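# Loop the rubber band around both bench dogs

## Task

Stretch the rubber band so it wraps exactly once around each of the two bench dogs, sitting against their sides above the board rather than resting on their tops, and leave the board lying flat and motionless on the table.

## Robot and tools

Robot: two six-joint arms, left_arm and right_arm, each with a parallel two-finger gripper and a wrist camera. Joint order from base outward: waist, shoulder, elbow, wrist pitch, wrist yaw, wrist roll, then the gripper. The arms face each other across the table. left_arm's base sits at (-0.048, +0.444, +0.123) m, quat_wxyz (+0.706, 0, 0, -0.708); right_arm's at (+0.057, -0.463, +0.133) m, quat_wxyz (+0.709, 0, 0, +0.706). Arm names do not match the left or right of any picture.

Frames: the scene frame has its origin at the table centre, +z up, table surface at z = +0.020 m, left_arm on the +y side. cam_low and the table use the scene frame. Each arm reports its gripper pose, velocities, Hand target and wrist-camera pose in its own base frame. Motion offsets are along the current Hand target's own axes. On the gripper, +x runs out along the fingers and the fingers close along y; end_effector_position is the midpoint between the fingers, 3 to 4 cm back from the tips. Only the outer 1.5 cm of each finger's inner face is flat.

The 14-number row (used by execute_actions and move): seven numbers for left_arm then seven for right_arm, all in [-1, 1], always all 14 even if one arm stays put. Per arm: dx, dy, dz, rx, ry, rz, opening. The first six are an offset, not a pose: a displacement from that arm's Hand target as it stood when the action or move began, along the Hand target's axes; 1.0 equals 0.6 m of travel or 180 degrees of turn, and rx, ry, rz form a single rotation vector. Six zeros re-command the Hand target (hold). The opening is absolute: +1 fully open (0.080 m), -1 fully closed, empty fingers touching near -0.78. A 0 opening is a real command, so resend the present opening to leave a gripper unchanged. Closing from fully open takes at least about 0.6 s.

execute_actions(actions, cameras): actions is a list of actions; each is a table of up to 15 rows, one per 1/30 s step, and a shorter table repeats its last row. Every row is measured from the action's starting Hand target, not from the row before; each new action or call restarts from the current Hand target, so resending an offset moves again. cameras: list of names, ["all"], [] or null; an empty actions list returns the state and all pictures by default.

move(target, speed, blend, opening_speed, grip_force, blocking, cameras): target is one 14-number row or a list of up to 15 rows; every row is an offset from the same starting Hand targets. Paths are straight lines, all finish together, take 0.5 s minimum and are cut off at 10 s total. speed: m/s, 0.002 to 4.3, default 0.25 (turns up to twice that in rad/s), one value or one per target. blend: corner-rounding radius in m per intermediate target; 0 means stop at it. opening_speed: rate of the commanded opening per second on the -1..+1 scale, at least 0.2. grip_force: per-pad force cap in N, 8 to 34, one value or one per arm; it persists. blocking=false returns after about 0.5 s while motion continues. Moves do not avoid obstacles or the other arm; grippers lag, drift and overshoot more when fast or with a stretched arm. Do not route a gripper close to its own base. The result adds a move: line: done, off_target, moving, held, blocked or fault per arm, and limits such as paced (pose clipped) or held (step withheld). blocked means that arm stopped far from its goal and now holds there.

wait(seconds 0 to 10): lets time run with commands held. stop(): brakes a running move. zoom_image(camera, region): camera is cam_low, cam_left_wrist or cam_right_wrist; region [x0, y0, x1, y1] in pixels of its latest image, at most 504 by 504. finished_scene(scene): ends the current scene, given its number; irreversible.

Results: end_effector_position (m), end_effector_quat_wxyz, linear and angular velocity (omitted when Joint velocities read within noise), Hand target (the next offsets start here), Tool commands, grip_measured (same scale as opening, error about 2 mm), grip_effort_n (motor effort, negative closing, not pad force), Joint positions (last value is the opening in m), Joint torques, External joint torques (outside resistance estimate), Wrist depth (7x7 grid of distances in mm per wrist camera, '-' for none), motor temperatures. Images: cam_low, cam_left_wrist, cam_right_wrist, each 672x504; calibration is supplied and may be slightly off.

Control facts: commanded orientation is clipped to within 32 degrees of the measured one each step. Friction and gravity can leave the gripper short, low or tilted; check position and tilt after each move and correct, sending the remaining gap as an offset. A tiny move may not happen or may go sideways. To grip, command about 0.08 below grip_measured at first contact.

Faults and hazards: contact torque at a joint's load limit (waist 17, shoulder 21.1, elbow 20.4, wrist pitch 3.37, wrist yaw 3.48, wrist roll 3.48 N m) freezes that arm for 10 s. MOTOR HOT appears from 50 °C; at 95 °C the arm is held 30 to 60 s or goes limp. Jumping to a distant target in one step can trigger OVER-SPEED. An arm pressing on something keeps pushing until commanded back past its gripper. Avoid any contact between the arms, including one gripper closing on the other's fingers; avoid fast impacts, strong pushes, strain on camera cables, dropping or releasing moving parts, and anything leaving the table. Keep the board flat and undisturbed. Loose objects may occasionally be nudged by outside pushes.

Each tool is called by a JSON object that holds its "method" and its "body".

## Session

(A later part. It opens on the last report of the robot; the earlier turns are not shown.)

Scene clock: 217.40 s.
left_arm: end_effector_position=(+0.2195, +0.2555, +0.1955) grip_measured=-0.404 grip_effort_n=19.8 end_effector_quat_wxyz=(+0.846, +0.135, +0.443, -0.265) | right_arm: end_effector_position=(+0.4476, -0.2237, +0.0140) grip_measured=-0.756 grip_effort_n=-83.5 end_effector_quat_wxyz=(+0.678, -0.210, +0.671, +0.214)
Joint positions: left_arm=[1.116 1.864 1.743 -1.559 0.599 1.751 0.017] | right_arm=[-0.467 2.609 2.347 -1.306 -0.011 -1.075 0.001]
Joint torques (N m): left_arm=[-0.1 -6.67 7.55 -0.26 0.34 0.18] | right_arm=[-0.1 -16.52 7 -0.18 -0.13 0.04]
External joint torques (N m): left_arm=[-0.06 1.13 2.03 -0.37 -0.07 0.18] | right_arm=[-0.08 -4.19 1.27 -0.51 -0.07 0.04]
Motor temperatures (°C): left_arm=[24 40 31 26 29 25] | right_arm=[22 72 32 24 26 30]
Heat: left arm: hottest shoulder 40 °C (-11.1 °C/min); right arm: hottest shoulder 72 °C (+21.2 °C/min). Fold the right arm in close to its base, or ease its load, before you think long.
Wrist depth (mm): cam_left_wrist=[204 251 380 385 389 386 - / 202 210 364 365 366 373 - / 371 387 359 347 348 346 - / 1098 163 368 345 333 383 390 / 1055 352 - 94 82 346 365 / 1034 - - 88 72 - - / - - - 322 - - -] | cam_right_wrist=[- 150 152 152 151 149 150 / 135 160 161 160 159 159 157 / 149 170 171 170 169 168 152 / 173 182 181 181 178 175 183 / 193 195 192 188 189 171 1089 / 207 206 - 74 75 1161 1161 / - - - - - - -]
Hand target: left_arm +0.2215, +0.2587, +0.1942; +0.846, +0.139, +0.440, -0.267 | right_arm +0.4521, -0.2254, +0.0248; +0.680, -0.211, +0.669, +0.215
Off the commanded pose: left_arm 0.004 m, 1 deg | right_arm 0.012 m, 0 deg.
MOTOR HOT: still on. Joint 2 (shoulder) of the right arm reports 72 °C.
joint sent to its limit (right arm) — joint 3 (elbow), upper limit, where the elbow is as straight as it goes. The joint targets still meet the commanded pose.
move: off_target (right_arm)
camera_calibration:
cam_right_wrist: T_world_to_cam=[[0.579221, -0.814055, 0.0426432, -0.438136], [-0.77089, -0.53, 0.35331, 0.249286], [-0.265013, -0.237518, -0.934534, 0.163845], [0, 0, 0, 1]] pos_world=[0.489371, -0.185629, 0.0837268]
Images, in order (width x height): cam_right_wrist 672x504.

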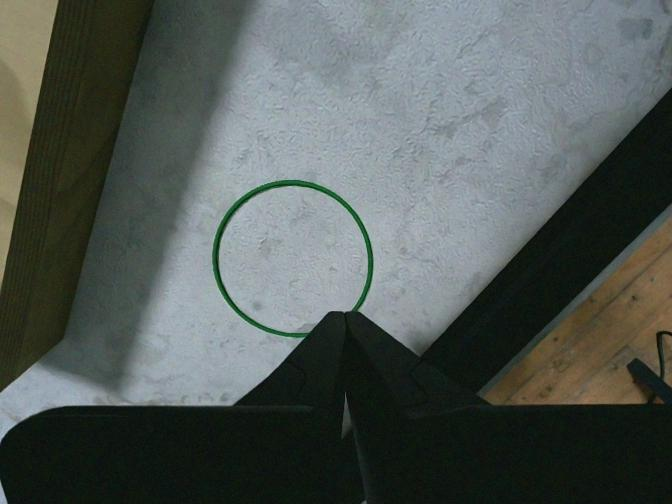

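{"method": "move", "body": {"target": [0,0,0,0,0,0,-0.4,-0.15,0.2,-0.28,0,0,0,-1], "cameras": ["cam_low","cam_right_wrist"]}}

{"method": "zoom_image", "body": {"camera": "cam_low", "region": [190, 230, 410, 320]}}

Scene clock: 221.13 s.
left_arm: end_effector_position=(+0.2195, +0.2555, +0.1955) grip_measured=-0.404 grip_effort_n=19.3 end_effector_quat_wxyz=(+0.846, +0.135, +0.443, -0.265) | right_arm: end_effector_position=(+0.2458, -0.2273, +0.1120) grip_measured=-0.756 grip_effort_n=-83.5 end_effector_quat_wxyz=(+0.679, -0.209, +0.671, +0.210)
Joint positions: left_arm=[1.116 1.864 1.743 -1.559 0.599 1.751 0.017] | right_arm=[-0.751 1.814 1.456 -1.209 -0.011 -1.352 0.001]
Joint torques (N m): left_arm=[-0.01 -6.9 7.35 -0.28 0.33 0.19] | right_arm=[0.08 -10.5 4.09 -0.18 -0.17 -0.17]
External joint torques (N m): left_arm=[-0.03 0.87 1.81 -0.4 -0.08 0.19] | right_arm=[0.08 -3.05 -1.54 -0.49 -0.11 -0.17]
Motor temperatures (°C): left_arm=[24 40 31 26 29 25] | right_arm=[22 72 32 24 26 30]
Heat: left arm: hottest shoulder 40 °C (-10.1 °C/min); right arm: hottest shoulder 72 °C (+20.3 °C/min). Fold the right arm in close to its base, or ease its load, before you think long.
Wrist depth (mm): cam_left_wrist=[- 388 379 388 389 389 - / 419 433 364 366 366 372 - / 376 - 394 344 346 353 393 / 375 373 378 371 332 401 387 / 1060 351 - 358 83 - 369 / 1039 - - 336 72 - - / - - - 71 - - -] | cam_right_wrist=[251 251 251 251 250 250 243 / 266 265 265 263 264 256 1016 / 281 280 279 279 275 280 1068 / 297 299 297 292 290 1155 1126 / 306 317 310 307 1204 1237 1198 / 311 311 - 74 75 1286 1300 / - - - - - - -]
Hand target: left_arm +0.2215, +0.2587, +0.1942; +0.846, +0.139, +0.440, -0.267 | right_arm +0.2444, -0.2245, +0.1120; +0.680, -0.211, +0.669, +0.215
Off the commanded pose: left_arm 0.004 m, 1 deg | right_arm 0.003 m, 1 deg.
MOTOR HOT: still on. Joint 2 (shoulder) of the right arm reports 72 °C.
move: done
camera_calibration:
cam_right_wrist: T_world_to_cam=[[0.573443, -0.817939, 0.0462564, -0.328299], [-0.775336, -0.523606, 0.353115, 0.0597212], [-0.264606, -0.238356, -0.934436, 0.200687], [0, 0, 0, 1]] pos_world=[0.287668, -0.189423, 0.181626]
Images, in order (width x height): cam_low 672x504, cam_right_wrist 672x504.

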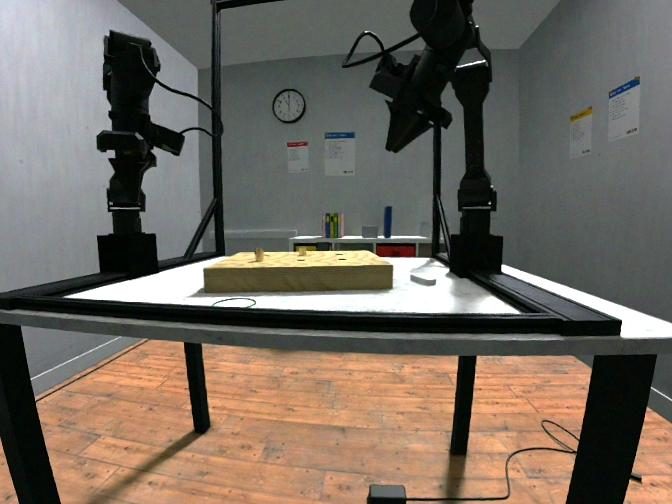

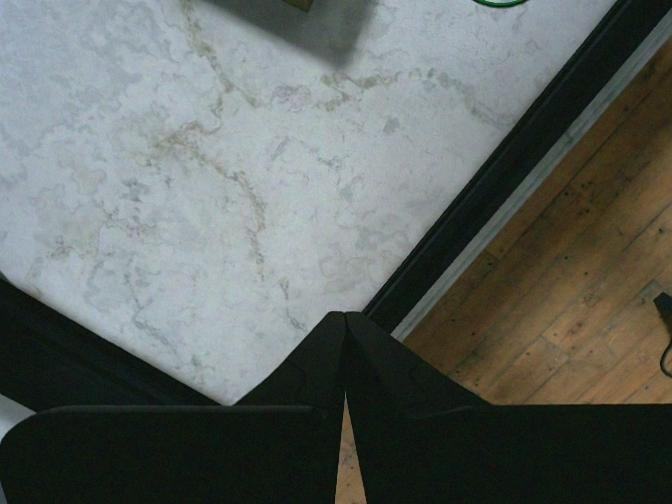

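Scaled by 2.291 from the camera's 672x504 image, which has a finer 960x720 frame.

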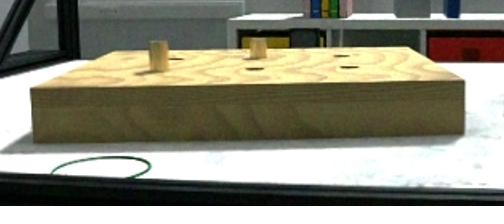

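{"method": "move", "body": {"target": [0,0,0,0,0,0,-0.4,-0.08,0.0,-0.05,0,0,0,-1], "cameras": []}}

{"method": "wait", "body": {"seconds": 5}}

Scene clock: 223.90 s.
left_arm: end_effector_position=(+0.2195, +0.2555, +0.1955) grip_measured=-0.404 grip_effort_n=19.3 end_effector_quat_wxyz=(+0.846, +0.135, +0.443, -0.265) | right_arm: end_effector_position=(+0.2165, -0.2404, +0.1546) grip_measured=-0.756 grip_effort_n=-83.5 end_effector_quat_wxyz=(+0.676, -0.203, +0.674, +0.217)
Joint positions: left_arm=[1.116 1.864 1.743 -1.559 0.599 1.751 0.017] | right_arm=[-0.843 1.783 1.587 -1.393 -0.011 -1.446 0.001]
Joint torques (N m): left_arm=[0.08 -6.86 7.5 -0.25 0.35 0.19] | right_arm=[0 -9.47 7.06 -0.23 -0.11 -0.15]
External joint torques (N m): left_arm=[0.08 0.91 1.99 -0.35 -0.06 0.19] | right_arm=[-0.01 -2.3 1.46 -0.5 -0.04 -0.15]
Motor temperatures (°C): left_arm=[24 39 32 25 29 25] | right_arm=[22 70 32 24 26 30]
Heat: left arm: hottest shoulder 39 °C (-10.0 °C/min); right arm: hottest shoulder 70 °C (+17.0 °C/min). Fold the right arm in close to its base, or ease its load, before you think long.
Wrist depth (mm): cam_left_wrist=[452 374 380 388 389 388 475 / - - 365 366 367 371 427 / 361 - 390 346 346 358 - / 1098 - 374 341 333 - - / 1060 355 359 85 82 - - / 1044 - - - 72 - - / - - - 69 - - -] | cam_right_wrist=[294 294 292 289 289 283 981 / 312 310 307 305 303 297 1049 / 331 327 327 321 317 1115 1105 / 332 346 345 341 344 1179 1161 / 392 - 362 353 1271 1278 1243 / 394 392 - 74 75 1331 1315 / - - - - - - -]
Hand target: left_arm +0.2215, +0.2587, +0.1942; +0.846, +0.139, +0.440, -0.267 | right_arm +0.2192, -0.2421, +0.1594; +0.680, -0.211, +0.669, +0.215
Off the commanded pose: left_arm 0.004 m, 1 deg | right_arm 0.006 m, 1 deg.
MOTOR HOT: still on. Joint 2 (shoulder) of the right arm reports 70 °C.
move: done
No camera images: "cameras" was empty.

Scene clock: 228.90 s.
left_arm: end_effector_position=(+0.2195, +0.2555, +0.1955) grip_measured=-0.404 grip_effort_n=19.3 end_effector_quat_wxyz=(+0.846, +0.135, +0.443, -0.265) | right_arm: end_effector_position=(+0.2165, -0.2404, +0.1546) grip_measured=-0.756 grip_effort_n=-83.5 end_effector_quat_wxyz=(+0.676, -0.203, +0.674, +0.217)
Joint positions: left_arm=[1.116 1.864 1.743 -1.559 0.599 1.751 0.017] | right_arm=[-0.843 1.783 1.587 -1.393 -0.011 -1.446 0.001]
Joint torques (N m): left_arm=[-0.07 -6.8 7.45 -0.24 0.33 0.21] | right_arm=[-0.02 -9.42 7.09 -0.24 -0.13 -0.16]
External joint torques (N m): left_arm=[-0.1 1.05 1.88 -0.36 -0.09 0.21] | right_arm=[-0.03 -2.19 1.49 -0.49 -0.07 -0.16]
Motor temperatures (°C): left_arm=[24 39 32 25 29 25] | right_arm=[22 68 33 24 26 30]
Heat: left arm: hottest shoulder 39 °C (-8.0 °C/min); right arm: hottest shoulder 68 °C (+14.0 °C/min). Fold the right arm in close to its base, or ease its load, before you think long.
Wrist depth (mm): cam_left_wrist=[- 390 381 386 389 383 - / - 423 365 364 366 370 - / 384 392 390 344 348 356 - / 1071 - - 325 333 - 384 / 1071 338 - 85 82 352 361 / 1039 - - 87 72 - - / - - - 69 - - -] | cam_right_wrist=[296 292 292 291 285 284 972 / 312 312 309 304 304 298 1049 / 330 329 326 323 319 1115 1094 / 337 344 347 339 344 1173 1155 / 377 359 363 337 1257 1250 1250 / 391 - - 74 75 1339 1323 / - - - - - - -]
Hand target: left_arm +0.2215, +0.2587, +0.1942; +0.846, +0.139, +0.440, -0.267 | right_arm +0.2192, -0.2421, +0.1594; +0.680, -0.211, +0.669, +0.215
Tool commands: left_gripper/opening=-0.4 right_gripper/opening=-1.0
Off the commanded pose: left_arm 0.004 m, 1 deg | right_arm 0.006 m, 1 deg.
MOTOR HOT: still on. Joint 2 (shoulder) of the right arm reports 68 °C.
wait: 5.00 s; at rest by 0.17 s

{"method": "move", "body": {"target": [0.304,0.131,-0.13,-0.107,-0.2416,0.168,-0.4,0.25,-0.2068,0.3217,0,0,0,-0.4], "cameras": ["all"], "speed": 0.25}}

Scene clock: 282.53 s.
left_arm: end_effector_position=(+0.3011, +0.3030, +0.0062) grip_measured=-0.404 grip_effort_n=19.3 end_effector_quat_wxyz=(+0.996, +0.006, +0.086, +0.001) | right_arm: end_effector_position=(+0.4485, -0.2303, +0.0165) grip_measured=-0.403 grip_effort_n=16.5 end_effector_quat_wxyz=(+0.683, -0.217, +0.665, +0.210)
Joint positions: left_arm=[1.103 2.321 0.815 1.141 1.072 0.335 0.017] | right_arm=[-0.478 2.603 2.345 -1.289 -0.011 -1.09 0.017]
Joint torques (N m): left_arm=[-0.05 -7.09 2.41 1.87 0.14 -0.2] | right_arm=[-0.12 -12.88 7.02 -0.15 -0.06 0.15]
External joint torques (N m): left_arm=[-0.05 1.35 -0.71 0.47 -0.07 -0.2] | right_arm=[-0.1 -0.63 1.32 -0.49 -0.01 0.15]
Motor temperatures (°C): left_arm=[23 38 32 26 29 24] | right_arm=[22 56 36 24 26 29]
Heat: left arm: hottest shoulder 38 °C (-1.0 °C/min); right arm: hottest shoulder 56 °C (-14.1 °C/min). Fold the right arm in close to its base, or ease its load, before you think long.
Wrist depth (mm): cam_left_wrist=[- 143 172 199 214 574 - / 1626 - 196 225 595 581 638 / - 1761 - - 325 294 291 / 1746 1746 298 - 281 233 219 / 1393 1323 223 94 99 206 174 / 1197 - - 181 72 - - / - - - 153 - - -] | cam_right_wrist=[134 154 154 155 155 154 154 / 148 163 163 163 163 163 155 / 168 173 173 173 173 170 154 / 181 183 183 183 183 166 1034 / 195 195 193 193 177 1078 1099 / 207 203 - 204 81 1173 1155 / - - - 202 - - -]
Hand target: left_arm +0.2999, +0.2997, +0.0001; +0.996, +0.000, +0.088, +0.000 | right_arm +0.4505, -0.2314, +0.0126; +0.680, -0.211, +0.669, +0.215
Off the commanded pose: left_arm 0.007 m, 1 deg | right_arm 0.004 m, 1 deg.
MOTOR HOT: still on. Joint 2 (shoulder) of the right arm reports 56 °C.
joint sent to its limit (right arm) — joint 3 (elbow), upper limit, where the elbow is as straight as it goes. The joint targets still meet the commanded pose.
move: done
camera_calibration:
cam_left_wrist: T_world_to_cam=[[-0.0221919, -0.999361, -0.0280299, 0.318374], [-0.485814, 0.0352836, -0.87335, 0.170777], [0.873781, -0.00576397, -0.486286, -0.179728], [0, 0, 0, 1]] pos_world=[0.247074, 0.311109, 0.070673]
cam_right_wrist: T_world_to_cam=[[0.581664, -0.811095, 0.0615794, -0.444952], [-0.775217, -0.529818, 0.343995, 0.247698], [-0.246386, -0.247827, -0.93695, 0.154054], [0, 0, 0, 1]] pos_world=[0.488789, -0.191485, 0.0865336]

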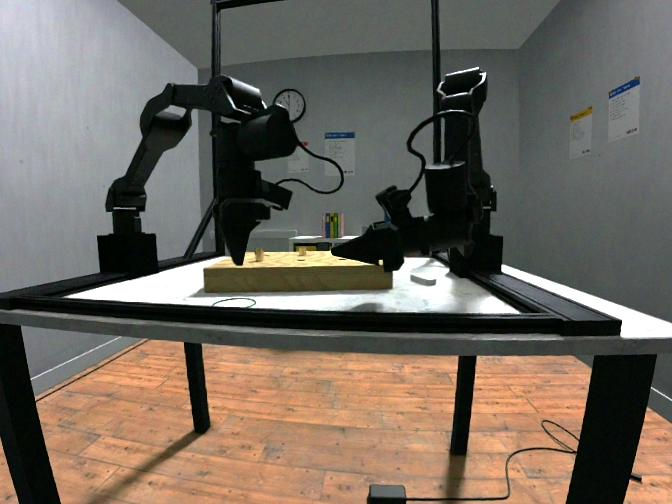

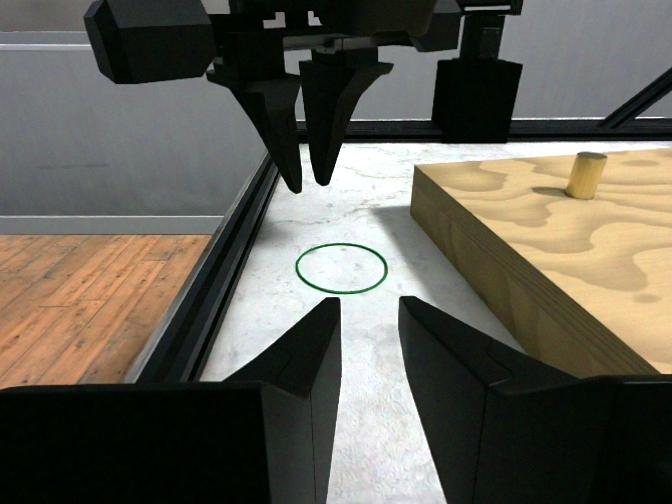

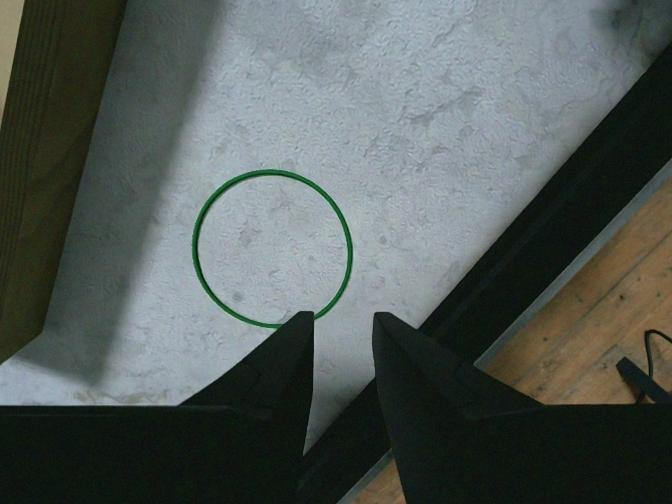

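{"method": "move", "body": {"target": [0,0,0,0,0,0,-0.4,0.1377,-0.01,0,0,0,0,-0.4], "cameras": ["cam_left_wrist","cam_right_wrist"], "speed": 0.08}}

{"method": "zoom_image", "body": {"camera": "cam_left_wrist", "region": [250, 180, 430, 310]}}

Scene clock: 286.93 s.
left_arm: end_effector_position=(+0.3011, +0.3030, +0.0061) grip_measured=-0.404 grip_effort_n=19.3 end_effector_quat_wxyz=(+0.996, +0.006, +0.086, +0.001) | right_arm: end_effector_position=(+0.4589, -0.2366, -0.0562) grip_measured=-0.403 grip_effort_n=14.7 end_effector_quat_wxyz=(+0.685, -0.218, +0.664, +0.208)
Joint positions: left_arm=[1.103 2.321 0.815 1.141 1.072 0.335 0.017] | right_arm=[-0.479 2.729 2.3 -1.111 -0.011 -1.09 0.017]
Joint torques (N m): left_arm=[-0.06 -7.18 2.39 1.89 0.1 -0.18] | right_arm=[-0.35 -11.97 4.77 0.31 -0.1 0.03]
External joint torques (N m): left_arm=[-0.07 1.21 -0.71 0.51 -0.11 -0.18] | right_arm=[-0.37 0.6 -0.85 -0.05 -0.04 0.03]
Motor temperatures (°C): left_arm=[23 39 32 27 29 24] | right_arm=[22 56 36 24 26 29]
Heat: left arm: hottest shoulder 39 °C (+0.0 °C/min); right arm: hottest shoulder 56 °C (-12.0 °C/min). Fold the right arm in close to its base, or ease its load, before you think long.
Wrist depth (mm): cam_left_wrist=[111 80 135 183 1490 1402 - / - - 184 59 573 136 670 / - 179 196 154 293 285 314 / 1776 174 235 265 300 207 219 / 1332 1291 235 220 79 202 173 / 1171 - - 180 72 - - / - - - 153 - - -] | cam_right_wrist=[- 90 88 89 89 91 90 / - 94 94 94 95 95 95 / - 100 101 100 100 100 100 / 105 105 106 106 107 106 105 / - 114 112 111 112 113 99 / - - - 118 82 110 - / - - - 130 - - -]
Hand target: left_arm +0.2999, +0.2997, +0.0000; +0.996, +0.000, +0.088, +0.000 | right_arm +0.4551, -0.2355, -0.0699; +0.680, -0.211, +0.669, +0.215
Off the commanded pose: left_arm 0.007 m, 1 deg | right_arm 0.014 m, 1 deg.
MOTOR HOT: still on. Joint 2 (shoulder) of the right arm reports 56 °C.
move: off_target (right_arm)
camera_calibration:
cam_left_wrist: T_world_to_cam=[[-0.0221392, -0.999371, -0.0277148, 0.318335], [-0.486008, 0.0349839, -0.873254, 0.170689], [0.873674, -0.00586355, -0.486476, -0.179668], [0, 0, 0, 1]] pos_world=[0.246975, 0.311109, 0.0704731]
cam_right_wrist: T_world_to_cam=[[0.580102, -0.811805, 0.0667503, -0.450666], [-0.777798, -0.527733, 0.341363, 0.278884], [-0.241894, -0.249943, -0.937558, 0.0844254], [0, 0, 0, 1]] pos_world=[0.498769, -0.197575, 0.0140353]
Images, in order (width x height): cam_left_wrist 672x504, cam_right_wrist 672x504.

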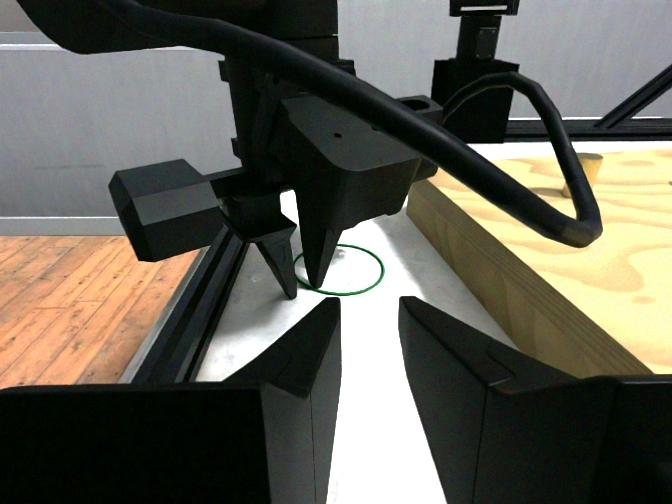

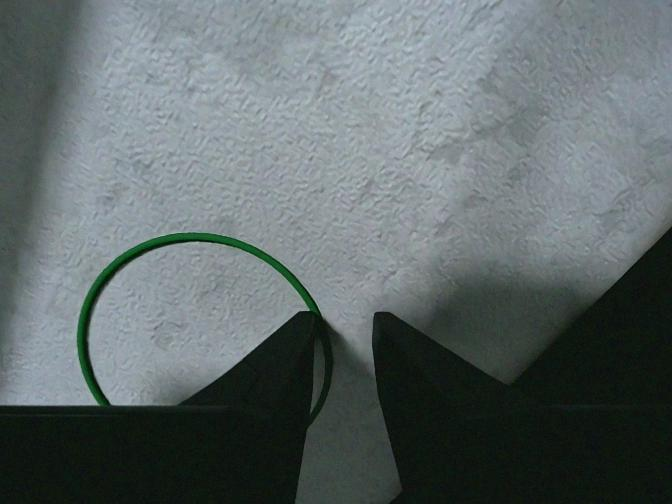

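Scaled by 2.800 from the camera's 672x504 image, which has a finer 960x720 frame.

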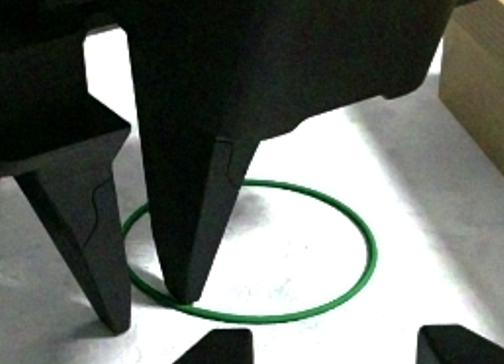

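{"method": "move", "body": {"target": [[0,0,0,0,0,0,-0.4,-0.04,0,0,0,0,0,-0.4],[0,0,0,0,0,0,-0.4,-0.04,0.0067,-0.011,0,0,0,-0.4],[0,0,0,0,0,0,-0.4,0.003,0.0067,-0.011,0,0,0,-0.4]], "cameras": ["cam_left_wrist","cam_right_wrist"], "speed": 0.08}}

{"method": "zoom_image", "body": {"camera": "cam_left_wrist", "region": [250, 180, 430, 310]}}

Scene clock: 293.67 s.
left_arm: end_effector_position=(+0.3011, +0.3030, +0.0061) grip_measured=-0.404 grip_effort_n=19.3 end_effector_quat_wxyz=(+0.996, +0.006, +0.086, +0.001) | right_arm: end_effector_position=(+0.4493, -0.2375, -0.0594) grip_measured=-0.403 grip_effort_n=14.7 end_effector_quat_wxyz=(+0.682, -0.212, +0.668, +0.209)
Joint positions: left_arm=[1.103 2.321 0.815 1.141 1.072 0.335 0.017] | right_arm=[-0.489 2.701 2.232 -1.085 -0.011 -1.093 0.017]
Joint torques (N m): left_arm=[-0.09 -7.11 2.21 1.87 0.13 -0.16] | right_arm=[0.02 -13.07 3.13 1.69 -0.09 -0.13]
External joint torques (N m): left_arm=[-0.08 1.22 -0.85 0.5 -0.07 -0.16] | right_arm=[0.11 -0.59 -2.47 1.33 -0.04 -0.13]
Motor temperatures (°C): left_arm=[23 40 31 29 29 24] | right_arm=[22 56 35 24 26 29]
Heat: left arm: hottest shoulder 40 °C (+1.0 °C/min); right arm: hottest shoulder 56 °C (-9.1 °C/min). Fold the right arm in close to its base, or ease its load, before you think long.
Wrist depth (mm): cam_left_wrist=[123 114 152 181 1490 579 1490 / - - 181 - 571 582 640 / - 183 205 164 - 269 314 / 1761 282 265 283 280 218 217 / 1366 1323 253 220 99 203 173 / 1204 - - 180 72 - - / - - - 153 - - -] | cam_right_wrist=[- 90 88 89 89 90 89 / - 94 94 94 94 94 94 / - 100 101 99 100 100 100 / 106 106 106 106 107 106 104 / - 114 113 111 111 111 94 / - - - 118 81 108 95 / - - - 130 - - -]
Hand target: left_arm +0.2999, +0.2997, +0.0000; +0.996, +0.000, +0.088, +0.000 | right_arm +0.4473, -0.2361, -0.0718; +0.680, -0.211, +0.669, +0.215
Off the commanded pose: left_arm 0.007 m, 1 deg | right_arm 0.013 m, 1 deg.
MOTOR HOT: still on. Joint 2 (shoulder) of the right arm reports 56 °C.
move: off_target (right_arm)
camera_calibration:
cam_left_wrist: T_world_to_cam=[[-0.0221392, -0.999371, -0.0277148, 0.318335], [-0.486008, 0.0349839, -0.873254, 0.170689], [0.873674, -0.00586355, -0.486476, -0.179668], [0, 0, 0, 1]] pos_world=[0.246975, 0.311109, 0.0704731]
cam_right_wrist: T_world_to_cam=[[0.574955, -0.816352, 0.0547419, -0.44512], [-0.777466, -0.524273, 0.347397, 0.27308], [-0.254898, -0.242297, -0.936119, 0.086668], [0, 0, 0, 1]] pos_world=[0.490325, -0.199207, 0.0106314]
Images, in order (width x height): cam_left_wrist 672x504, cam_right_wrist 672x504.

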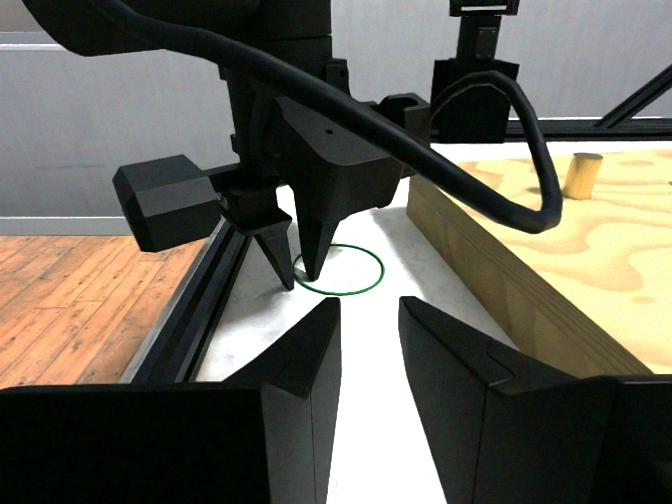

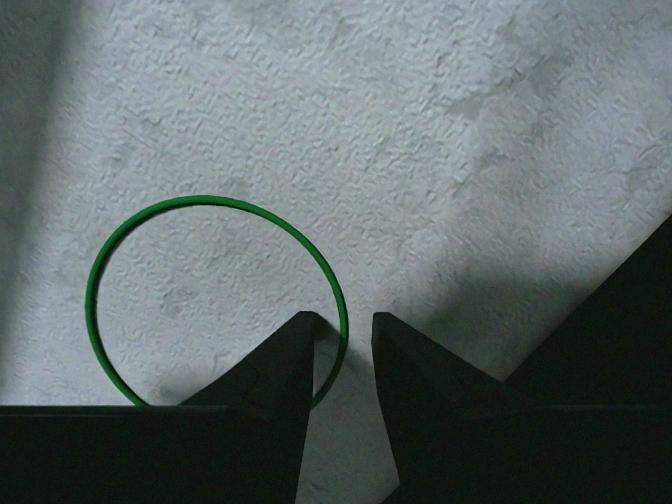

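Scaled by 2.800 from the camera's 672x504 image, which has a finer 960x720 frame.

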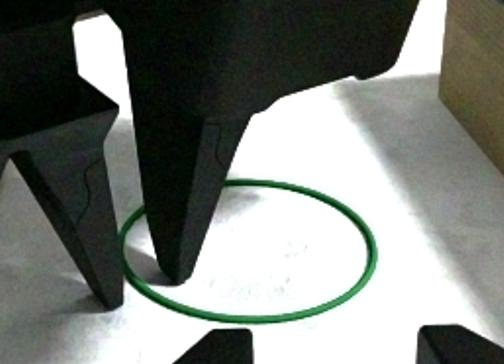

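{"method": "move", "body": {"target": [0,0,0,0,0,0,-0.4,0,0,0,0,0,0,-1], "cameras": ["cam_left_wrist","cam_right_wrist"]}}

{"method": "zoom_image", "body": {"camera": "cam_left_wrist", "region": [250, 180, 430, 310]}}

Scene clock: 295.77 s.
left_arm: end_effector_position=(+0.3011, +0.3030, +0.0061) grip_measured=-0.404 grip_effort_n=19.3 end_effector_quat_wxyz=(+0.996, +0.006, +0.086, +0.001) | right_arm: end_effector_position=(+0.4502, -0.2396, -0.0592) grip_measured=-0.756 grip_effort_n=-83.5 end_effector_quat_wxyz=(+0.684, -0.213, +0.666, +0.205)
Joint positions: left_arm=[1.103 2.321 0.815 1.141 1.072 0.335 0.017] | right_arm=[-0.492 2.7 2.231 -1.076 -0.011 -1.093 0.001]
Joint torques (N m): left_arm=[-0.06 -7.09 2.27 1.88 0.15 -0.17] | right_arm=[0.35 -13.02 3.4 0.97 -0.12 -0.09]
External joint torques (N m): left_arm=[-0.07 1.37 -0.88 0.49 -0.06 -0.17] | right_arm=[0.35 -0.48 -2.23 0.6 -0.07 -0.09]
Motor temperatures (°C): left_arm=[23 40 31 29 29 24] | right_arm=[22 56 35 24 26 29]
Heat: left arm: hottest shoulder 40 °C (+1.0 °C/min); right arm: hottest shoulder 56 °C (-9.0 °C/min). Fold the right arm in close to its base, or ease its load, before you think long.
Wrist depth (mm): cam_left_wrist=[122 88 146 180 - - 1544 / - - 180 - 571 141 - / 2131 182 211 164 - 123 291 / 1837 1590 279 275 297 218 217 / 1349 1299 233 230 99 202 173 / - - - 181 72 - - / - - - 153 - - -] | cam_right_wrist=[- 90 88 89 89 91 90 / - 94 94 94 94 95 95 / - 99 101 100 100 100 100 / 105 105 105 106 107 106 104 / - 114 113 110 111 112 94 / - 118 - 74 - 110 96 / - - - - - - -]
Hand target: left_arm +0.2999, +0.2997, +0.0000; +0.996, +0.000, +0.088, +0.000 | right_arm +0.4473, -0.2360, -0.0719; +0.680, -0.211, +0.669, +0.215
Off the commanded pose: left_arm 0.007 m, 1 deg | right_arm 0.013 m, 1 deg.
MOTOR HOT: still on. Joint 2 (shoulder) of the right arm reports 56 °C.
move: off_target (right_arm)
camera_calibration:
cam_left_wrist: T_world_to_cam=[[-0.0221392, -0.999371, -0.0277148, 0.318335], [-0.486008, 0.0349839, -0.873254, 0.170689], [0.873674, -0.00586355, -0.486476, -0.179668], [0, 0, 0, 1]] pos_world=[0.246975, 0.311109, 0.0704731]
cam_right_wrist: T_world_to_cam=[[0.572334, -0.817626, 0.0626217, -0.446052], [-0.781537, -0.520761, 0.343523, 0.275211], [-0.248262, -0.245551, -0.937054, 0.0826447], [0, 0, 0, 1]] pos_world=[0.490896, -0.201091, 0.0108339]
Images, in order (width x height): cam_left_wrist 672x504, cam_right_wrist 672x504.

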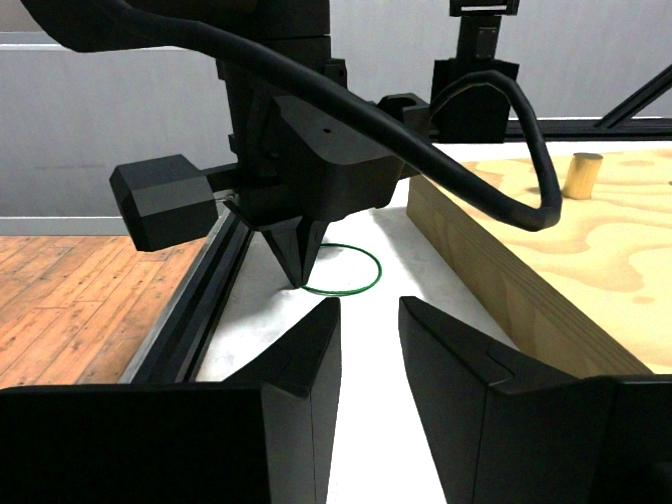

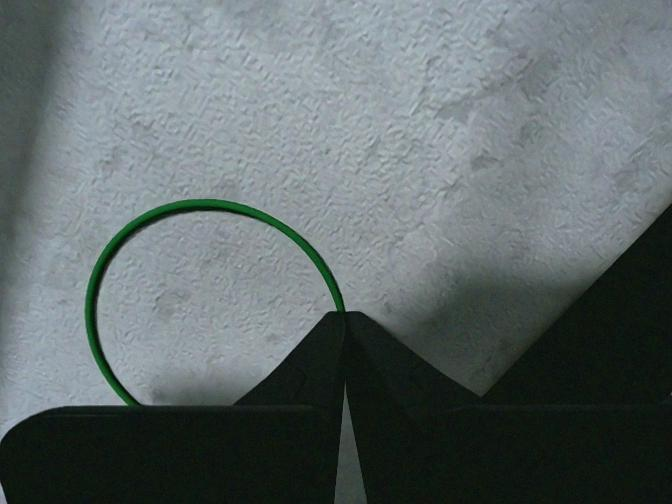

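Scaled by 2.800 from the camera's 672x504 image, which has a finer 960x720 frame.

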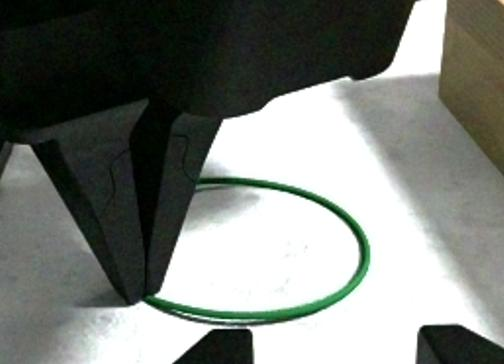

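{"method": "move", "body": {"target": [0,0,0,0,0,0,-0.4,-0.12,0,0,0,0,0,-1], "cameras": ["cam_left_wrist","cam_right_wrist"], "speed": 0.08}}

{"method": "zoom_image", "body": {"camera": "cam_left_wrist", "region": [220, 150, 460, 320]}}

Scene clock: 299.30 s.
left_arm: end_effector_position=(+0.3011, +0.3030, +0.0061) grip_measured=-0.404 grip_effort_n=19.3 end_effector_quat_wxyz=(+0.996, +0.006, +0.086, +0.001) | right_arm: end_effector_position=(+0.4417, -0.2350, -0.0097) grip_measured=-0.756 grip_effort_n=-83.5 end_effector_quat_wxyz=(+0.673, -0.202, +0.678, +0.218)
Joint positions: left_arm=[1.103 2.321 0.815 1.141 1.072 0.335 0.017] | right_arm=[-0.492 2.654 2.339 -1.276 -0.011 -1.095 0.001]
Joint torques (N m): left_arm=[-0.13 -7.15 2.44 1.88 0.13 -0.17] | right_arm=[0.04 -16.33 7 -0.3 -0.08 -0.16]
External joint torques (N m): left_arm=[-0.12 1.24 -0.66 0.5 -0.08 -0.17] | right_arm=[-0.07 -3.96 1.35 -0.59 -0.02 -0.16]
Motor temperatures (°C): left_arm=[23 41 30 30 29 24] | right_arm=[22 57 34 24 26 29]
Heat: left arm: hottest shoulder 41 °C (+2.0 °C/min); right arm: hottest shoulder 57 °C (-6.1 °C/min). Fold the right arm in close to its base, or ease its load, before you think long.
Wrist depth (mm): cam_left_wrist=[- 1533 167 141 160 - 1578 / - 165 195 156 574 616 1639 / - - - 236 320 295 291 / 1718 1746 283 298 279 232 217 / 1323 1291 - 229 82 202 174 / 1177 - - - 72 - - / - - - 70 - - -] | cam_right_wrist=[131 132 131 131 128 127 126 / 141 141 139 137 136 135 133 / 150 149 148 145 145 144 133 / 160 158 157 156 155 149 132 / 171 170 167 162 162 144 1025 / 182 181 - 74 75 1115 1105 / - - - - - - -]
Hand target: left_arm +0.2999, +0.2997, +0.0000; +0.996, +0.000, +0.088, +0.000 | right_arm +0.4464, -0.2369, +0.0002; +0.680, -0.211, +0.669, +0.215
Off the commanded pose: left_arm 0.007 m, 1 deg | right_arm 0.011 m, 2 deg.
MOTOR HOT: still on. Joint 2 (shoulder) of the right arm reports 57 °C.
move: off_target (right_arm)
camera_calibration:
cam_left_wrist: T_world_to_cam=[[-0.0221392, -0.999371, -0.0277148, 0.318335], [-0.486008, 0.0349839, -0.873254, 0.170689], [0.873674, -0.00586355, -0.486476, -0.179668], [0, 0, 0, 1]] pos_world=[0.246975, 0.311109, 0.0704731]
cam_right_wrist: T_world_to_cam=[[0.575297, -0.817662, 0.0214923, -0.442272], [-0.766371, -0.529654, 0.363515, 0.245318], [-0.285849, -0.2256, -0.931341, 0.149449], [0, 0, 0, 1]] pos_world=[0.485162, -0.19798, 0.059517]
Images, in order (width x height): cam_left_wrist 672x504, cam_right_wrist 672x504.

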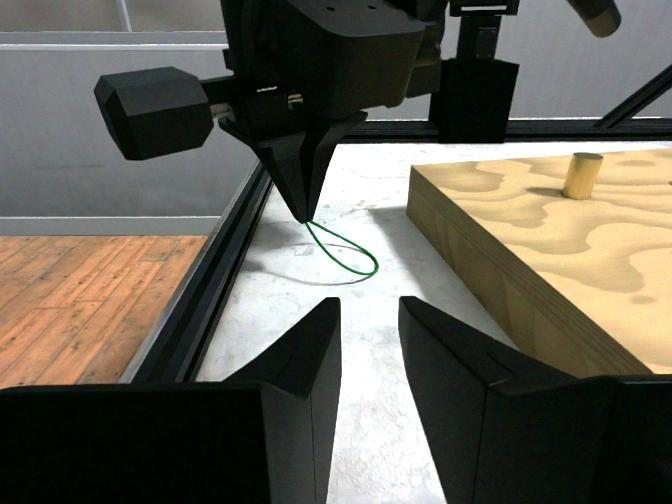

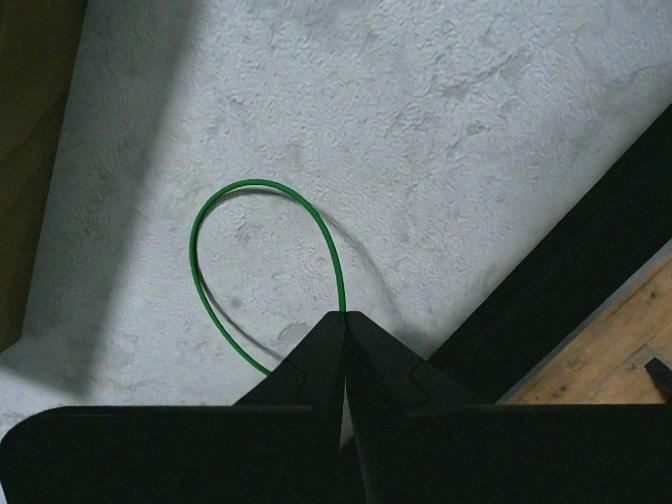

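Scaled by 2.100 from the camera's 672x504 image, which has a finer 960x720 frame.

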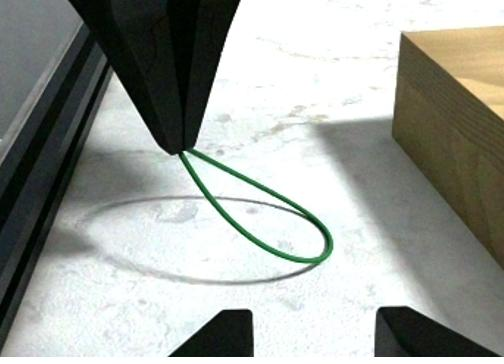

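{"method": "move", "body": {"target": [[0,0,0,0,0,0,-0.4,-0.2,0,0,0,0,0,-1],[0,0,0,0,0,0,-0.4,-0.16,0.33,0.162,-0.528,0,0,-1]], "cameras": ["all"], "speed": [0.12,0.25]}}

{"method": "zoom_image", "body": {"camera": "cam_low", "region": [190, 170, 410, 320]}}

Scene clock: 330.83 s.
left_arm: end_effector_position=(+0.3011, +0.3030, +0.0061) grip_measured=-0.404 grip_effort_n=19.3 end_effector_quat_wxyz=(+0.996, +0.006, +0.086, +0.001) | right_arm: end_effector_position=(+0.4140, -0.0197, +0.0950) grip_measured=-0.756 grip_effort_n=-83.5 end_effector_quat_wxyz=(-0.305, +0.642, -0.297, -0.638)
Joint positions: left_arm=[1.103 2.321 0.815 1.141 1.072 0.335 0.017] | right_arm=[-0.051 2.132 1.837 -1.266 -0.009 -2.313 0.001]
Joint torques (N m): left_arm=[-0.09 -7.24 2.18 1.87 0.14 -0.16] | right_arm=[-0.03 -13.73 3.94 -0.22 0 -0.15]
External joint torques (N m): left_arm=[-0.1 1.18 -0.93 0.48 -0.07 -0.17] | right_arm=[-0.04 -4.01 -1.7 -0.49 0.04 -0.15]
Motor temperatures (°C): left_arm=[23 42 28 33 28 24] | right_arm=[22 69 34 24 26 29]
Heat: left arm: hottest shoulder 42 °C (+4.0 °C/min); right arm: hottest shoulder 69 °C (+12.0 °C/min). Fold the right arm in close to its base, or ease its load, before you think long.
Wrist depth (mm): cam_left_wrist=[- 1533 1480 - 1490 545 - / 1567 1614 - - 592 636 595 / 1691 - 415 - 356 319 314 / 1776 1791 295 338 298 232 218 / 1366 1315 234 253 99 202 173 / 1197 - - 181 72 - - / - - - 153 - - -] | cam_right_wrist=[233 232 189 189 189 189 190 / 245 201 197 198 199 199 199 / 258 210 207 208 208 209 209 / 268 218 218 216 220 220 221 / 286 230 228 226 231 232 234 / 298 300 - 74 75 243 244 / - - - - - - -]
Hand target: left_arm +0.2999, +0.2997, +0.0000; +0.996, +0.000, +0.088, +0.000 | right_arm +0.4110, -0.0199, +0.0980; -0.304, +0.644, -0.293, -0.638
Off the commanded pose: left_arm 0.007 m, 1 deg | right_arm 0.004 m, 1 deg.
MOTOR HOT: still on. Joint 2 (shoulder) of the right arm reports 69 °C.
move: done
camera_calibration:
cam_left_wrist: T_world_to_cam=[[-0.0221392, -0.999371, -0.0277148, 0.318335], [-0.486008, 0.0349839, -0.873254, 0.170689], [0.873674, -0.00586355, -0.486476, -0.179668], [0, 0, 0, 1]] pos_world=[0.246975, 0.311109, 0.0704731]
cam_right_wrist: T_world_to_cam=[[0.762388, 0.644524, 0.0579094, -0.304676], [0.585174, -0.724849, 0.363545, -0.263364], [0.276289, -0.243275, -0.929775, 0.054337], [0, 0, 0, 1]] pos_world=[0.371382, 0.0186906, 0.163909]

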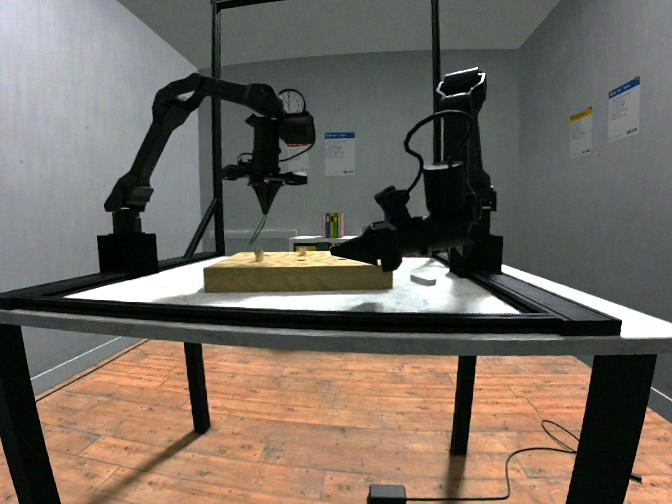

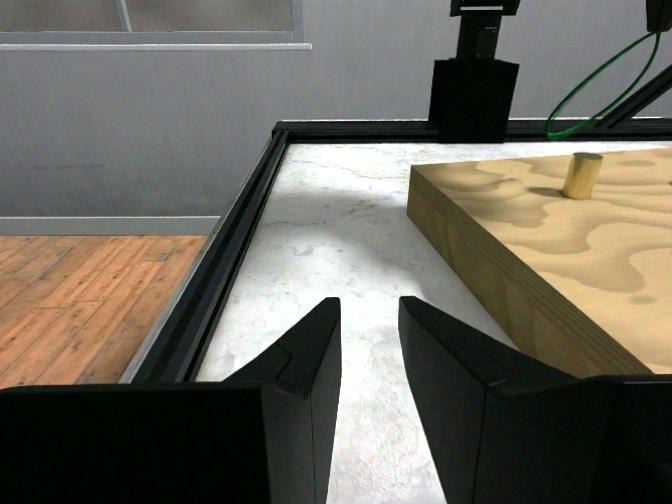

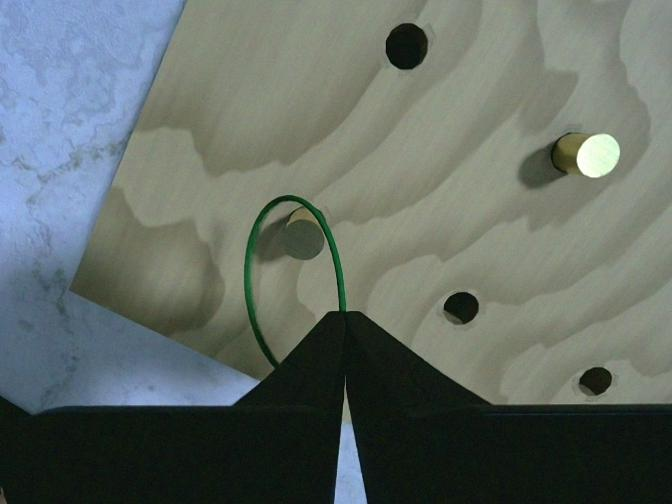

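Scaled by 2.291 from the camera's 672x504 image, which has a finer 960x720 frame.

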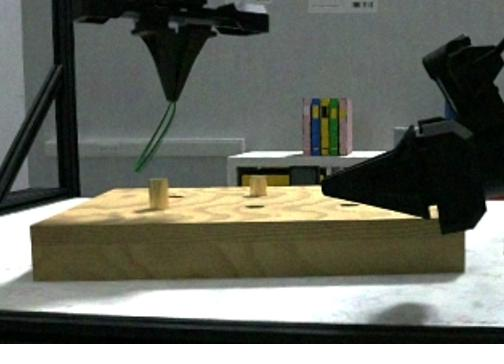

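{"method": "move", "body": {"target": [0,0,0,0,0,0,-0.4,0.075,0,-0.011,0,0,0,-1], "cameras": ["cam_low","cam_right_wrist"], "speed": 0.1}}

{"method": "zoom_image", "body": {"camera": "cam_low", "region": [210, 190, 320, 300]}}

{"method": "zoom_image", "body": {"camera": "cam_right_wrist", "region": [200, 150, 400, 350]}}

Scene clock: 342.90 s.
left_arm: end_effector_position=(+0.3011, +0.3030, +0.0061) grip_measured=-0.404 grip_effort_n=19.8 end_effector_quat_wxyz=(+0.996, +0.006, +0.086, +0.001) | right_arm: end_effector_position=(+0.4180, -0.0240, +0.0608) grip_measured=-0.756 grip_effort_n=-83.5 end_effector_quat_wxyz=(-0.308, +0.648, -0.294, -0.631)
Joint positions: left_arm=[1.103 2.321 0.815 1.141 1.072 0.335 0.017] | right_arm=[-0.061 2.148 1.726 -1.118 -0.009 -2.323 0.001]
Joint torques (N m): left_arm=[-0.06 -7.17 2.4 1.89 0.13 -0.21] | right_arm=[-0.12 -10.51 4.12 0.31 0.02 -0.16]
External joint torques (N m): left_arm=[-0.05 1.18 -0.67 0.52 -0.08 -0.21] | right_arm=[-0.13 -0.82 -1.44 0 0.06 -0.16]
Motor temperatures (°C): left_arm=[23 42 28 34 28 24] | right_arm=[22 71 33 24 26 29]
Heat: left arm: hottest shoulder 42 °C (+4.0 °C/min); right arm: hottest shoulder 71 °C (+15.0 °C/min). Fold the right arm in close to its base, or ease its load, before you think long.
Wrist depth (mm): cam_left_wrist=[1284 1567 1384 1459 520 1449 218 / - - - 1578 555 576 573 / - 2029 1511 - 323 291 291 / 1746 1776 300 311 281 233 218 / 1366 1307 234 94 99 202 173 / 1177 - - 180 72 - - / - - - 153 - - -] | cam_right_wrist=[199 156 156 157 159 158 159 / 206 163 164 164 165 166 165 / 172 171 172 173 174 175 175 / 180 180 181 181 184 185 186 / 193 191 190 189 194 196 196 / 257 259 - 74 75 206 207 / - - - - - - -]
Hand target: left_arm +0.2999, +0.2997, +0.0000; +0.996, +0.000, +0.088, +0.000 | right_arm +0.4159, -0.0244, +0.0529; -0.304, +0.644, -0.293, -0.638
Off the commanded pose: left_arm 0.007 m, 1 deg | right_arm 0.008 m, 1 deg.
MOTOR HOT: still on. Joint 2 (shoulder) of the right arm reports 71 °C.
move: done
camera_calibration:
cam_right_wrist: T_world_to_cam=[[0.76053, 0.645276, 0.0722053, -0.303033], [0.578453, -0.723853, 0.376069, -0.254392], [0.294934, -0.244244, -0.923774, 0.0122732], [0, 0, 0, 1]] pos_world=[0.374, 0.014395, 0.128887]
Images, in order (width x height): cam_low 672x504, cam_right_wrist 672x504.

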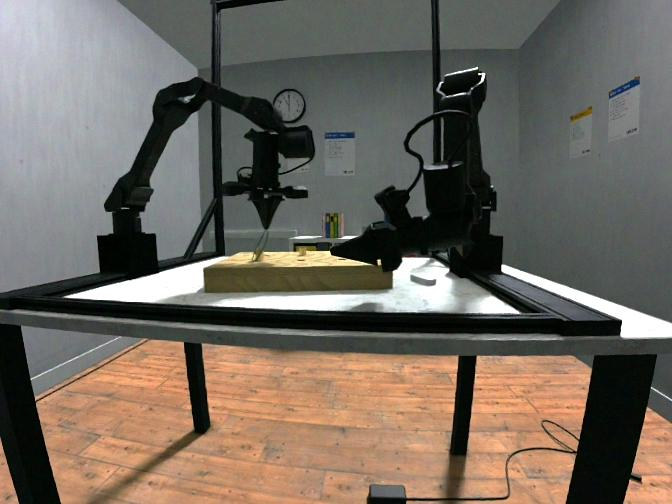

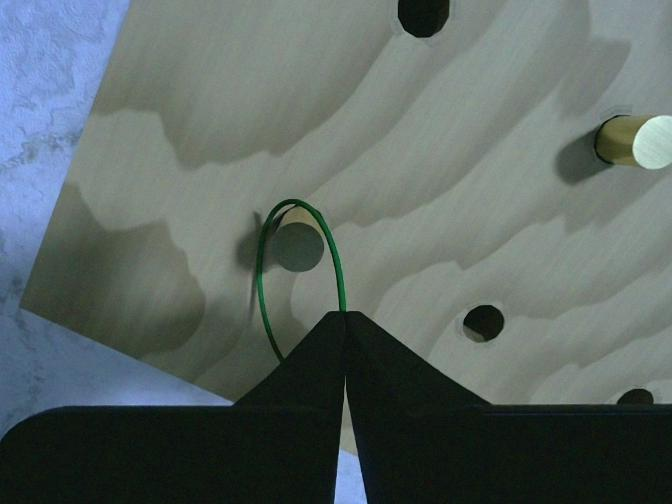

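Scaled by 4.582 from the camera's 672x504 image, which has a finer 960x720 frame.

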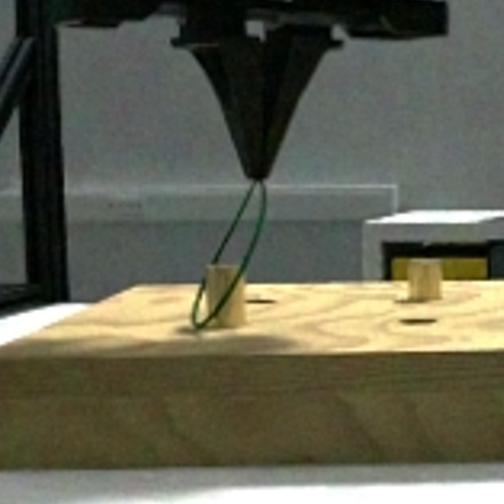

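Scaled by 2.520 from the camera's 672x504 image, which has a finer 960x720 frame.

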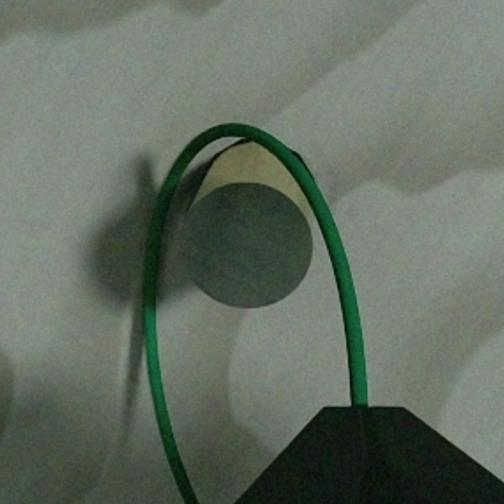

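{"method": "move", "body": {"target": [0,0,0,0,0,0,-0.4,0.075,-0.129,0.034,0,0,0,-1], "cameras": ["cam_low","cam_right_wrist"], "speed": 0.1}}

{"method": "zoom_image", "body": {"camera": "cam_low", "region": [210, 190, 320, 300]}}

Scene clock: 353.00 s.
left_arm: end_effector_position=(+0.3011, +0.3030, +0.0061) grip_measured=-0.404 grip_effort_n=19.3 end_effector_quat_wxyz=(+0.996, +0.006, +0.086, +0.001) | right_arm: end_effector_position=(+0.4600, +0.0405, +0.0126) grip_measured=-0.756 grip_effort_n=-83.5 end_effector_quat_wxyz=(-0.304, +0.644, -0.295, -0.637)
Joint positions: left_arm=[1.103 2.321 0.815 1.141 1.072 0.335 0.017] | right_arm=[0.086 2.385 1.93 -1.1 -0.006 -2.182 0.001]
Joint torques (N m): left_arm=[-0.05 -7.2 2.25 1.92 0.14 -0.16] | right_arm=[0.14 -11.45 7 -0.22 -0.01 0.11]
External joint torques (N m): left_arm=[-0.04 1.19 -0.86 0.54 -0.06 -0.17] | right_arm=[0.05 -0.55 1.57 -0.5 0.04 0.11]
Motor temperatures (°C): left_arm=[23 42 28 34 28 24] | right_arm=[22 68 33 24 26 29]
Heat: left arm: hottest shoulder 42 °C (+2.0 °C/min); right arm: hottest shoulder 68 °C (+12.0 °C/min). Fold the right arm in close to its base, or ease its load, before you think long.
Wrist depth (mm): cam_left_wrist=[1357 1299 1567 - 571 521 220 / - - - 1567 648 590 - / - - 424 469 339 319 318 / 1791 1902 298 318 298 232 217 / 1349 1253 242 94 99 203 173 / 1184 - - - 72 - - / - - - 153 - - -] | cam_right_wrist=[110 111 112 111 111 111 111 / - 116 116 116 116 117 117 / 122 122 122 122 123 121 123 / 129 129 131 129 129 106 130 / - 136 136 134 137 137 137 / - 143 - 74 75 143 144 / - - - - - - -]
Hand target: left_arm +0.2999, +0.2997, +0.0000; +0.996, +0.000, +0.088, +0.000 | right_arm +0.4626, +0.0414, +0.0092; -0.304, +0.644, -0.293, -0.638
Off the commanded pose: left_arm 0.007 m, 1 deg | right_arm 0.004 m, 0 deg.
MOTOR HOT: still on. Joint 2 (shoulder) of the right arm reports 68 °C.
move: done
camera_calibration:
cam_right_wrist: T_world_to_cam=[[0.758136, 0.649292, 0.0604144, -0.37204], [0.588013, -0.720743, 0.36711, -0.218251], [0.281905, -0.242795, -0.928214, -0.0229418], [0, 0, 0, 1]] pos_world=[0.416859, 0.0786897, 0.0813037]
Images, in order (width x height): cam_low 672x504, cam_right_wrist 672x504.

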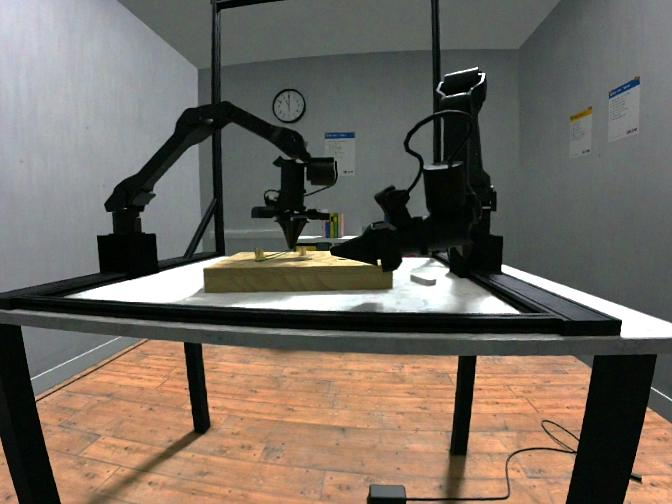

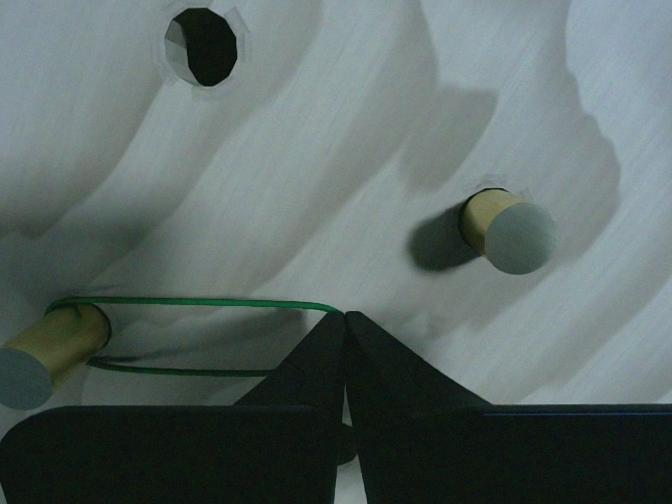

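Scaled by 4.582 from the camera's 672x504 image, which has a finer 960x720 frame.

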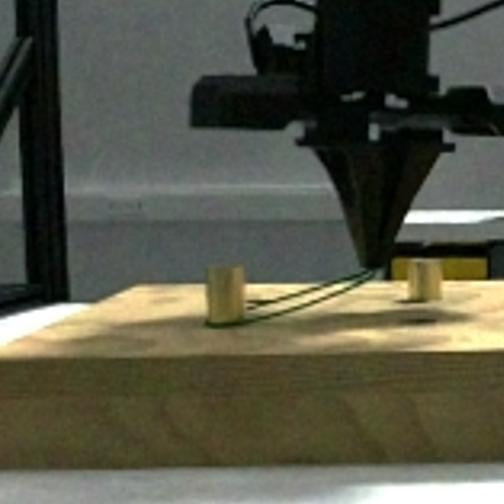

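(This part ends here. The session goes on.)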